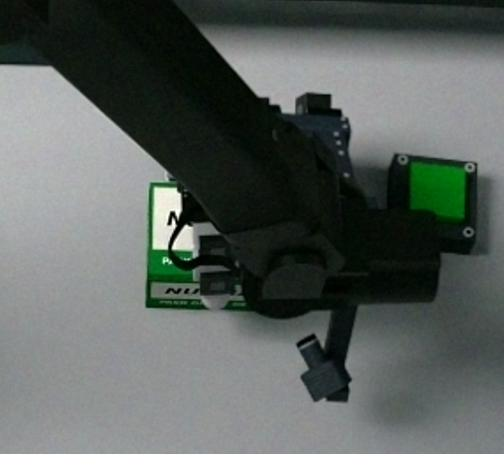

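Call:
move --arm4 '{"target":[0.15,0.785,0.95,-0.3536,0.6124,-0.6124,0.3536],"speed":0.12}' --cameras '["cam_between","arm4_cam_wrist"]'

Scene clock: 359.93 s.
Joint torques (N m): arm1=[-0.15 -2.32 7.95 0.31 0.3 0.24] | arm2=[-1.61 -5.95 7.35 1.28 -0.66 0.09] | arm3=[-0.97 3.14 9.48 1.32 -0.44 -0.29] | arm4=[0.44 -16.56 6.87 -0.13 -1.19 0.13]
Motor temperatures (°C): arm1=[31 31 39 28 30 31] | arm2=[30 33 36 32 32 28] | arm3=[32 30 44 32 31 28] | arm4=[31 36 54 31 31 30]
Heat: arm1: hottest joint3_rad 39 °C; arm2: hottest joint3_rad 36 °C; arm3: hottest joint3_rad 44 °C; arm4: hottest joint3_rad 54 °C.
move: arm4 off_target
Joint velocities: within noise
arm1, arm2, arm3: as last shown
arm4.joint_positions: joint1_rad=-1.656 joint2_rad=+1.931 joint3_rad=+1.138 joint4_rad=-0.696 joint5_rad=-1.045 joint6_rad=+1.666 hand_index_mcp=+0.065 hand_index_abd=+0.000 hand_index_pip=+0.463 hand_index_dip=+0.688 hand_middle_mcp=+0.066 hand_middle_abd=+0.000 hand_middle_pip=+0.462 hand_middle_dip=+0.687 hand_ring_mcp=+0.248 hand_ring_abd=+0.000 hand_ring_pip=+0.433 hand_ring_dip=+0.555 hand_thumb_cmc=-0.676 hand_thumb_axl=+0.678 hand_thumb_mcp=-0.031 hand_thumb_ipl=+0.099 hand_current_limit=+0.740 hand_speed=-0.850
arm4.joint_status: not commanded
arm4.hand_state: blocked,goal,blocked,goal,blocked,goal,blocked,goal,goal,goal,goal,goal,goal,goal,blocked,blocked
arm4.index_mcp_current_ma: 444
arm4.index_abd_current_ma: 0
arm4.index_pip_current_ma: 31
arm4.index_dip_current_ma: 3
arm4.middle_mcp_current_ma: 449
arm4.middle_abd_current_ma: 0
arm4.middle_pip_current_ma: 28
arm4.middle_dip_current_ma: 3
arm4.ring_mcp_current_ma: 0
arm4.ring_abd_current_ma: 0
arm4.ring_pip_current_ma: 0
arm4.ring_dip_current_ma: 1
arm4.thumb_cmc_current_ma: 1
arm4.thumb_axl_current_ma: 0
arm4.thumb_mcp_current_ma: 478
arm4.thumb_ipl_current_ma: 145
arm4.hand_goal_index_mcp: -0.080
arm4.hand_goal_index_abd: 0.000
arm4.hand_goal_index_pip: 0.432
arm4.hand_goal_index_dip: 0.680
arm4.hand_goal_middle_mcp: -0.080
arm4.hand_goal_middle_abd: 0.000
arm4.hand_goal_middle_pip: 0.432
arm4.hand_goal_middle_dip: 0.680
arm4.hand_goal_ring_mcp: 0.250
arm4.hand_goal_ring_abd: 0.000
arm4.hand_goal_ring_pip: 0.432
arm4.hand_goal_ring_dip: 0.552
arm4.hand_goal_thumb_cmc: -0.680
arm4.hand_goal_thumb_axl: 0.678
arm4.hand_goal_thumb_mcp: -0.260
arm4.hand_goal_thumb_ipl: 0.040
arm4.hand: x=+0.1452 y=+0.7889 z=+0.9332 quat_wxyz=(-0.356, +0.610, -0.617, +0.348) (m; scene frame)
arm4.hand_target: x=+0.1500 y=+0.7851 z=+0.9497 quat_wxyz=(-0.354, +0.612, -0.612, +0.354) (m; scene frame)
arm4.hand_status: off_target (0.018 m and 1.0 deg from the pose sent, 0.160 m and 2.6 deg at the start)
pictures: arm4_cam_wrist, cam_between
Images, in order (width x height): arm4_cam_wrist 672x504, cam_between 672x504.

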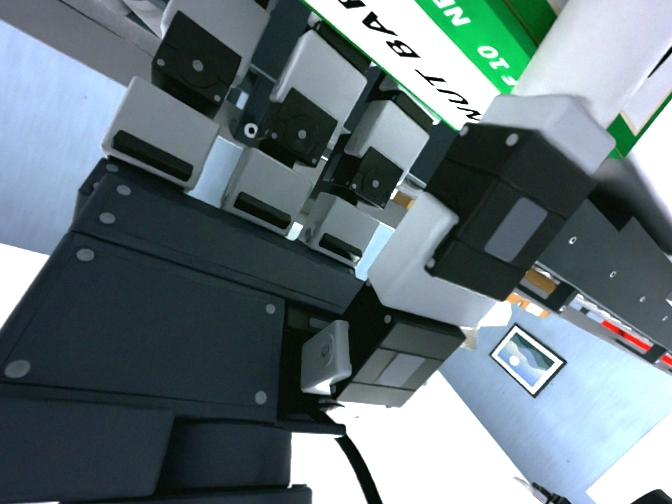

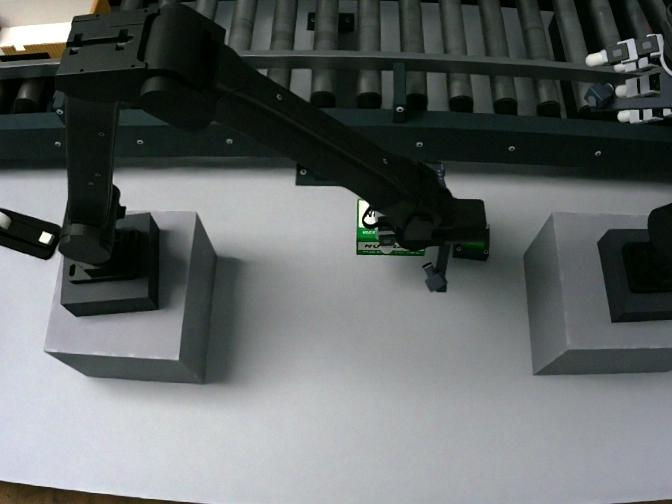

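Call:
move --arm4 '{"joints":{"joint1_rad":-1.4,"joint2_rad":1.0,"joint3_rad":0.75,"joint4_rad":-1.05,"joint5_rad":-1.03,"joint6_rad":1.8},"min_time_s":3.5}' --arm3 '{"target":[0.10,1.72,1.38,0.204,0.797,0.397,0.406],"speed":0.2}' --cameras '["arm3_cam_wrist","cam_between"]'

Call:
zoom_image --camera "arm3_cam_wrist" --region '[300, 50, 560, 310]'

Scene clock: 372.13 s.
Joint torques (N m): arm1=[-0.09 -2.32 7.95 0.31 0.3 0.25] | arm2=[-1.73 -5.83 7.36 1.21 -0.66 0.06] | arm3=[-0.97 5.95 8.27 0.68 -1 -0.27] | arm4=[0.79 -5.48 10.09 0.21 -1.1 0.13]
Motor temperatures (°C): arm1=[31 31 39 28 30 31] | arm2=[30 33 36 32 32 28] | arm3=[32 30 44 32 31 28] | arm4=[31 37 54 31 31 30]
Heat: arm1: hottest joint3_rad 39 °C; arm2: hottest joint3_rad 36 °C; arm3: hottest joint3_rad 44 °C; arm4: hottest joint3_rad 54 °C.
move: arm3 off_target; arm4 done
Joint velocities: within noise
arm1.joint_positions: joint1_rad=+0.308 joint2_rad=+0.808 joint3_rad=+0.654 joint4_rad=-1.138 joint5_rad=+0.603 joint6_rad=-1.211 hand_index_mcp=+0.219 hand_index_abd=+0.001 hand_index_pip=+0.434 hand_index_dip=+0.682 hand_middle_mcp=+0.219 hand_middle_abd=+0.001 hand_middle_pip=+0.434 hand_middle_dip=+0.683 hand_ring_mcp=+0.268 hand_ring_abd=+0.000 hand_ring_pip=+0.433 hand_ring_dip=+0.554 hand_thumb_cmc=-0.681 hand_thumb_axl=+0.677 hand_thumb_mcp=+0.126 hand_thumb_ipl=+0.149 hand_current_limit=+0.400 hand_speed=-0.850
arm1.joint_status: not commanded
arm1.hand_state: goal,goal,goal,goal,goal,goal,goal,goal,goal,goal,goal,goal,goal,goal,goal,goal
arm1.index_mcp_current_ma: 0
arm1.index_abd_current_ma: 0
arm1.index_pip_current_ma: 0
arm1.index_dip_current_ma: 0
arm1.middle_mcp_current_ma: 0
arm1.middle_abd_current_ma: 0
arm1.middle_pip_current_ma: 0
arm1.middle_dip_current_ma: 0
arm1.ring_mcp_current_ma: 0
arm1.ring_abd_current_ma: 0
arm1.ring_pip_current_ma: 0
arm1.ring_dip_current_ma: 0
arm1.thumb_cmc_current_ma: 0
arm1.thumb_axl_current_ma: 0
arm1.thumb_mcp_current_ma: -1
arm1.thumb_ipl_current_ma: 0
arm1.hand_goal_index_mcp: 0.220
arm1.hand_goal_index_abd: 0.000
arm1.hand_goal_index_pip: 0.432
arm1.hand_goal_index_dip: 0.680
arm1.hand_goal_middle_mcp: 0.220
arm1.hand_goal_middle_abd: 0.000
arm1.hand_goal_middle_pip: 0.432
arm1.hand_goal_middle_dip: 0.680
arm1.hand_goal_ring_mcp: 0.270
arm1.hand_goal_ring_abd: 0.000
arm1.hand_goal_ring_pip: 0.432
arm1.hand_goal_ring_dip: 0.552
arm1.hand_goal_thumb_cmc: -0.680
arm1.hand_goal_thumb_axl: 0.678
arm1.hand_goal_thumb_mcp: 0.130
arm1.hand_goal_thumb_ipl: 0.150
arm1.hand: x=+0.3258 y=+0.4082 z=+1.1356 quat_wxyz=(+0.226, +0.046, +0.946, -0.228) (m; scene frame)
arm1.hand_target: x=+0.3232 y=+0.4048 z=+1.1350 quat_wxyz=(+0.223, +0.053, +0.946, -0.227) (m; scene frame)
arm1.hand_status: not commanded
arm2: as last shown
arm3.joint_positions: joint1_rad=-1.334 joint2_rad=+0.330 joint3_rad=+0.893 joint4_rad=-1.691 joint5_rad=-0.837 joint6_rad=-0.452 hand_index_mcp=+0.234 hand_index_abd=+0.001 hand_index_pip=+0.437 hand_index_dip=+0.683 hand_middle_mcp=+0.234 hand_middle_abd=+0.001 hand_middle_pip=+0.437 hand_middle_dip=+0.683 hand_ring_mcp=+0.287 hand_ring_abd=+0.001 hand_ring_pip=+0.438 hand_ring_dip=+0.555 hand_thumb_cmc=-0.628 hand_thumb_axl=+0.677 hand_thumb_mcp=+0.079 hand_thumb_ipl=+0.151 hand_current_limit=+0.400 hand_speed=-0.600
arm3.joint_status: not commanded
arm3.hand_state: goal,goal,goal,goal,goal,goal,goal,goal,goal,goal,goal,goal,goal,goal,goal,goal
arm3.index_mcp_current_ma: 65
arm3.index_abd_current_ma: 2
arm3.index_pip_current_ma: 21
arm3.index_dip_current_ma: 11
arm3.middle_mcp_current_ma: 63
arm3.middle_abd_current_ma: 2
arm3.middle_pip_current_ma: 21
arm3.middle_dip_current_ma: 13
arm3.ring_mcp_current_ma: 56
arm3.ring_abd_current_ma: 2
arm3.ring_pip_current_ma: 22
arm3.ring_dip_current_ma: 11
arm3.thumb_cmc_current_ma: 51
arm3.thumb_axl_current_ma: -3
arm3.thumb_mcp_current_ma: -6
arm3.thumb_ipl_current_ma: 6
arm3.hand_goal_index_mcp: 0.220
arm3.hand_goal_index_abd: 0.000
arm3.hand_goal_index_pip: 0.432
arm3.hand_goal_index_dip: 0.680
arm3.hand_goal_middle_mcp: 0.220
arm3.hand_goal_middle_abd: 0.000
arm3.hand_goal_middle_pip: 0.432
arm3.hand_goal_middle_dip: 0.680
arm3.hand_goal_ring_mcp: 0.274
arm3.hand_goal_ring_abd: 0.000
arm3.hand_goal_ring_pip: 0.432
arm3.hand_goal_ring_dip: 0.552
arm3.hand_goal_thumb_cmc: -0.640
arm3.hand_goal_thumb_axl: 0.678
arm3.hand_goal_thumb_mcp: 0.080
arm3.hand_goal_thumb_ipl: 0.150
arm3.hand: x=+0.1034 y=+1.7231 z=+1.3829 quat_wxyz=(+0.252, +0.822, +0.352, +0.369) (m; scene frame)
arm3.hand_target: x=+0.1020 y=+1.7201 z=+1.3799 quat_wxyz=(+0.248, +0.826, +0.346, +0.369) (m; scene frame)
arm3.hand_status: off_target (0.005 m and 9.1 deg from the pose sent, 0.124 m and 0.7 deg at the start; a joint's target at an end of its range on 90 of 118 steps)
arm4.joint_positions: joint1_rad=-1.409 joint2_rad=+1.019 joint3_rad=+0.739 joint4_rad=-1.039 joint5_rad=-1.027 joint6_rad=+1.788 hand_index_mcp=+0.065 hand_index_abd=+0.000 hand_index_pip=+0.463 hand_index_dip=+0.688 hand_middle_mcp=+0.066 hand_middle_abd=+0.000 hand_middle_pip=+0.462 hand_middle_dip=+0.687 hand_ring_mcp=+0.248 hand_ring_abd=+0.000 hand_ring_pip=+0.433 hand_ring_dip=+0.555 hand_thumb_cmc=-0.675 hand_thumb_axl=+0.678 hand_thumb_mcp=-0.031 hand_thumb_ipl=+0.099 hand_current_limit=+0.740 hand_speed=-0.850
arm4.joint_status: all done
arm4.hand_state: blocked,goal,blocked,goal,blocked,goal,blocked,goal,goal,goal,goal,goal,goal,goal,blocked,blocked
arm4.index_mcp_current_ma: 444
arm4.index_abd_current_ma: 0
arm4.index_pip_current_ma: 31
arm4.index_dip_current_ma: 3
arm4.middle_mcp_current_ma: 447
arm4.middle_abd_current_ma: 0
arm4.middle_pip_current_ma: 29
arm4.middle_dip_current_ma: 3
arm4.ring_mcp_current_ma: 0
arm4.ring_abd_current_ma: 0
arm4.ring_pip_current_ma: 0
arm4.ring_dip_current_ma: 1
arm4.thumb_cmc_current_ma: 1
arm4.thumb_axl_current_ma: 0
arm4.thumb_mcp_current_ma: 478
arm4.thumb_ipl_current_ma: 146
arm4.hand_goal_index_mcp: -0.080
arm4.hand_goal_index_abd: 0.000
arm4.hand_goal_index_pip: 0.432
arm4.hand_goal_index_dip: 0.680
arm4.hand_goal_middle_mcp: -0.080
arm4.hand_goal_middle_abd: 0.000
arm4.hand_goal_middle_pip: 0.432
arm4.hand_goal_middle_dip: 0.680
arm4.hand_goal_ring_mcp: 0.250
arm4.hand_goal_ring_abd: 0.000
arm4.hand_goal_ring_pip: 0.432
arm4.hand_goal_ring_dip: 0.552
arm4.hand_goal_thumb_cmc: -0.680
arm4.hand_goal_thumb_axl: 0.678
arm4.hand_goal_thumb_mcp: -0.260
arm4.hand_goal_thumb_ipl: 0.040
arm4.hand: x=+0.1965 y=+1.0318 z=+1.1315 quat_wxyz=(-0.368, +0.674, -0.546, +0.335) (m; scene frame)
arm4.hand_target: x=+0.1992 y=+1.0338 z=+1.1407 quat_wxyz=(-0.369, +0.675, -0.543, +0.339) (m; scene frame)
arm4.hand_status: not commanded
pictures: arm3_cam_wrist, cam_between
Images, in order (width x height): arm3_cam_wrist 672x504, cam_between 672x504.

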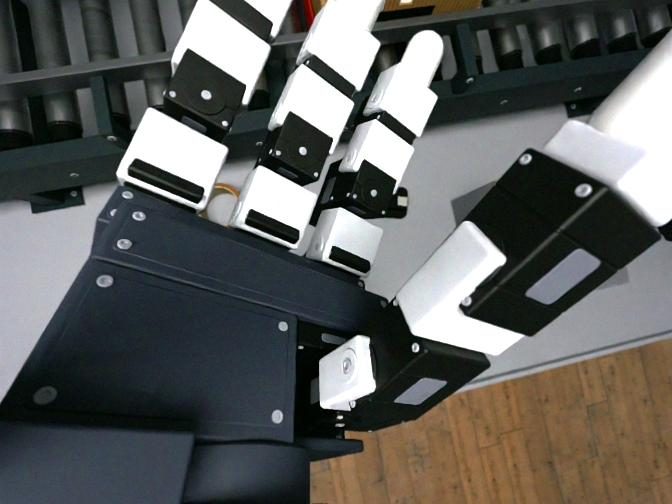

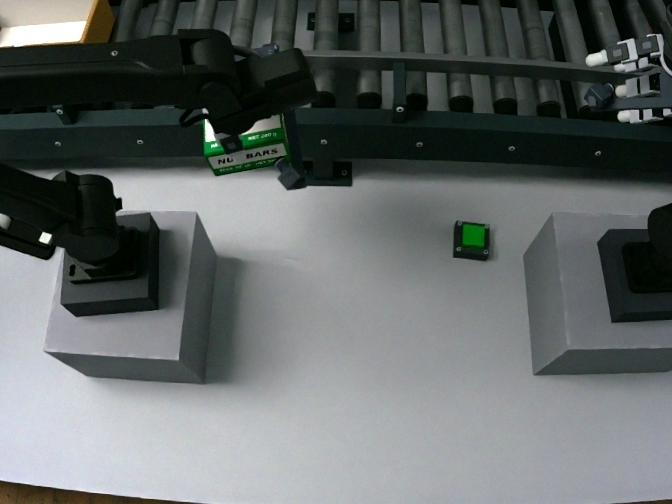

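Scaled by 1.938 from the camera's 672x504 image, which has a finer 960x720 frame.

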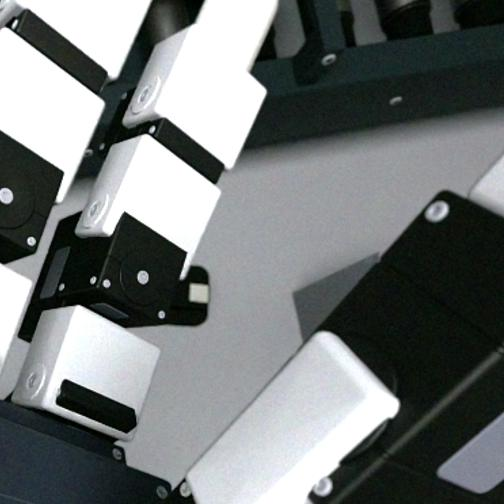

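Call:
move --arm4 '{"joints":{"joint1_rad":-0.6,"joint2_rad":0.85,"joint3_rad":0.9,"joint4_rad":-1.36,"joint5_rad":-1.03,"joint6_rad":1.8},"min_time_s":3.5}' --arm3 '{"joints":{"joint1_rad":0.3,"joint2_rad":0.8,"joint3_rad":0.65,"joint4_rad":-1.15,"joint5_rad":0.6,"joint6_rad":-1.2,"hand_thumb_cmc":-0.68,"hand_thumb_mcp":0.13,"hand_speed":-0.85,"hand_current_limit":0.74},"min_time_s":3.5}' --cameras '["cam_over2","cam_side2"]'

Scene clock: 394.43 s.
Joint torques (N m): arm1=[-0.15 -2.32 7.94 0.31 0.3 0.25] | arm2=[-1.79 -5.77 7.21 1.2 -0.67 0.11] | arm3=[1.2 0.38 9.13 1.29 0.59 -0.05] | arm4=[1.14 -3.14 15.86 -0.09 -1.13 0.12]
Motor temperatures (°C): arm1=[31 31 39 28 30 31] | arm2=[30 32 36 32 32 28] | arm3=[32 30 44 32 32 28] | arm4=[31 36 57 31 31 30]
Heat: arm1: hottest joint3_rad 39 °C; arm2: hottest joint3_rad 36 °C; arm3: hottest joint3_rad 44 °C; arm4: hottest joint3_rad 57 °C.
move: arm3 done; arm4 done
Joint velocities: within noise
arm1, arm2: as last shown
arm3.joint_positions: joint1_rad=+0.287 joint2_rad=+0.792 joint3_rad=+0.653 joint4_rad=-1.164 joint5_rad=+0.598 joint6_rad=-1.191 hand_index_mcp=+0.225 hand_index_abd=+0.001 hand_index_pip=+0.436 hand_index_dip=+0.683 hand_middle_mcp=+0.225 hand_middle_abd=+0.001 hand_middle_pip=+0.436 hand_middle_dip=+0.683 hand_ring_mcp=+0.278 hand_ring_abd=+0.001 hand_ring_pip=+0.436 hand_ring_dip=+0.555 hand_thumb_cmc=-0.682 hand_thumb_axl=+0.677 hand_thumb_mcp=+0.121 hand_thumb_ipl=+0.151 hand_current_limit=+0.740 hand_speed=-0.850
arm3.joint_status: all done
arm3.hand_state: goal,goal,goal,goal,goal,goal,goal,goal,goal,goal,goal,goal,goal,goal,goal,goal
arm3.index_mcp_current_ma: 20
arm3.index_abd_current_ma: 2
arm3.index_pip_current_ma: 17
arm3.index_dip_current_ma: 11
arm3.middle_mcp_current_ma: 21
arm3.middle_abd_current_ma: 2
arm3.middle_pip_current_ma: 17
arm3.middle_dip_current_ma: 13
arm3.ring_mcp_current_ma: 15
arm3.ring_abd_current_ma: 2
arm3.ring_pip_current_ma: 16
arm3.ring_dip_current_ma: 11
arm3.thumb_cmc_current_ma: -7
arm3.thumb_axl_current_ma: -3
arm3.thumb_mcp_current_ma: -48
arm3.thumb_ipl_current_ma: 5
arm3.hand_goal_index_mcp: 0.220
arm3.hand_goal_index_abd: 0.000
arm3.hand_goal_index_pip: 0.432
arm3.hand_goal_index_dip: 0.680
arm3.hand_goal_middle_mcp: 0.220
arm3.hand_goal_middle_abd: 0.000
arm3.hand_goal_middle_pip: 0.432
arm3.hand_goal_middle_dip: 0.680
arm3.hand_goal_ring_mcp: 0.274
arm3.hand_goal_ring_abd: 0.000
arm3.hand_goal_ring_pip: 0.432
arm3.hand_goal_ring_dip: 0.552
arm3.hand_goal_thumb_cmc: -0.680
arm3.hand_goal_thumb_axl: 0.678
arm3.hand_goal_thumb_mcp: 0.130
arm3.hand_goal_thumb_ipl: 0.150
arm3.hand: x=+0.2440 y=+1.8885 z=+1.1492 quat_wxyz=(+0.211, +0.120, +0.941, -0.236) (m; scene frame)
arm3.hand_target: x=+0.2456 y=+1.8931 z=+1.1469 quat_wxyz=(+0.213, +0.110, +0.942, -0.236) (m; scene frame)
arm3.hand_status: not commanded
arm4.joint_positions: joint1_rad=-0.609 joint2_rad=+0.867 joint3_rad=+0.825 joint4_rad=-1.348 joint5_rad=-1.026 joint6_rad=+1.788 hand_index_mcp=+0.065 hand_index_abd=+0.000 hand_index_pip=+0.463 hand_index_dip=+0.688 hand_middle_mcp=+0.065 hand_middle_abd=+0.000 hand_middle_pip=+0.462 hand_middle_dip=+0.687 hand_ring_mcp=+0.248 hand_ring_abd=+0.000 hand_ring_pip=+0.433 hand_ring_dip=+0.555 hand_thumb_cmc=-0.675 hand_thumb_axl=+0.678 hand_thumb_mcp=-0.031 hand_thumb_ipl=+0.099 hand_current_limit=+0.740 hand_speed=-0.850
arm4.joint_status: all done
arm4.hand_state: blocked,goal,blocked,goal,blocked,goal,blocked,goal,goal,goal,goal,goal,goal,goal,blocked,blocked
arm4.index_mcp_current_ma: 444
arm4.index_abd_current_ma: 0
arm4.index_pip_current_ma: 31
arm4.index_dip_current_ma: 3
arm4.middle_mcp_current_ma: 447
arm4.middle_abd_current_ma: 0
arm4.middle_pip_current_ma: 29
arm4.middle_dip_current_ma: 3
arm4.ring_mcp_current_ma: 0
arm4.ring_abd_current_ma: 0
arm4.ring_pip_current_ma: 0
arm4.ring_dip_current_ma: 1
arm4.thumb_cmc_current_ma: 1
arm4.thumb_axl_current_ma: 0
arm4.thumb_mcp_current_ma: 479
arm4.thumb_ipl_current_ma: 146
arm4.hand_goal_index_mcp: -0.080
arm4.hand_goal_index_abd: 0.000
arm4.hand_goal_index_pip: 0.432
arm4.hand_goal_index_dip: 0.680
arm4.hand_goal_middle_mcp: -0.080
arm4.hand_goal_middle_abd: 0.000
arm4.hand_goal_middle_pip: 0.432
arm4.hand_goal_middle_dip: 0.680
arm4.hand_goal_ring_mcp: 0.250
arm4.hand_goal_ring_abd: 0.000
arm4.hand_goal_ring_pip: 0.432
arm4.hand_goal_ring_dip: 0.552
arm4.hand_goal_thumb_cmc: -0.680
arm4.hand_goal_thumb_axl: 0.678
arm4.hand_goal_thumb_mcp: -0.260
arm4.hand_goal_thumb_ipl: 0.040
arm4.hand: x=+0.2546 y=+1.2528 z=+1.1978 quat_wxyz=(-0.480, +0.828, -0.257, +0.137) (m; scene frame)
arm4.hand_target: x=+0.2659 y=+1.2499 z=+1.2309 quat_wxyz=(-0.477, +0.829, -0.238, +0.166) (m; scene frame)
arm4.hand_status: not commanded
pictures: cam_over2, cam_side2
Images, in order (width x height): cam_over2 672x504, cam_side2 672x504.

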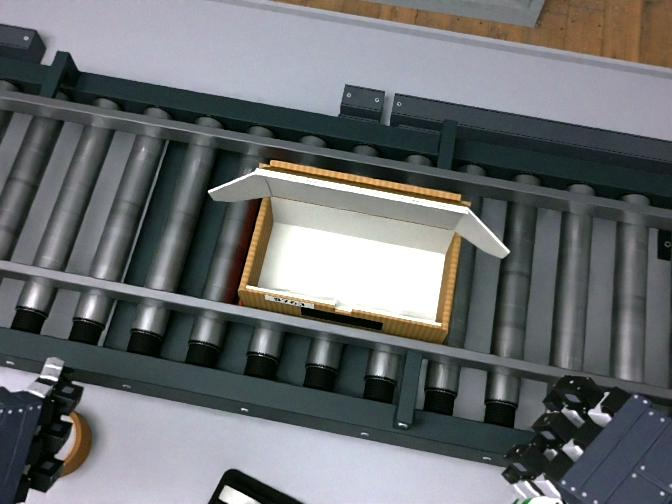

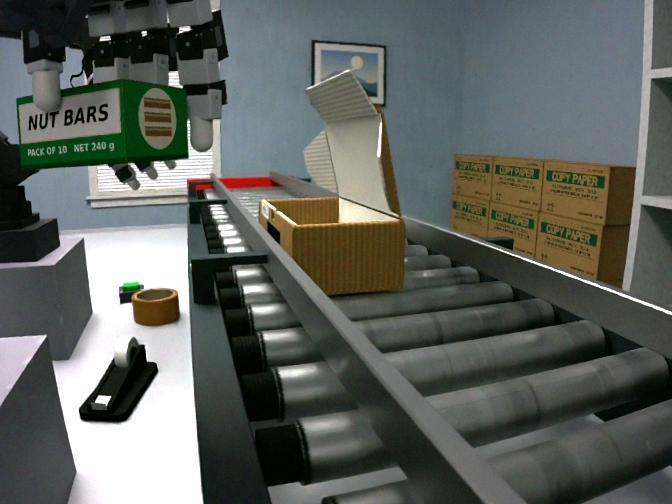

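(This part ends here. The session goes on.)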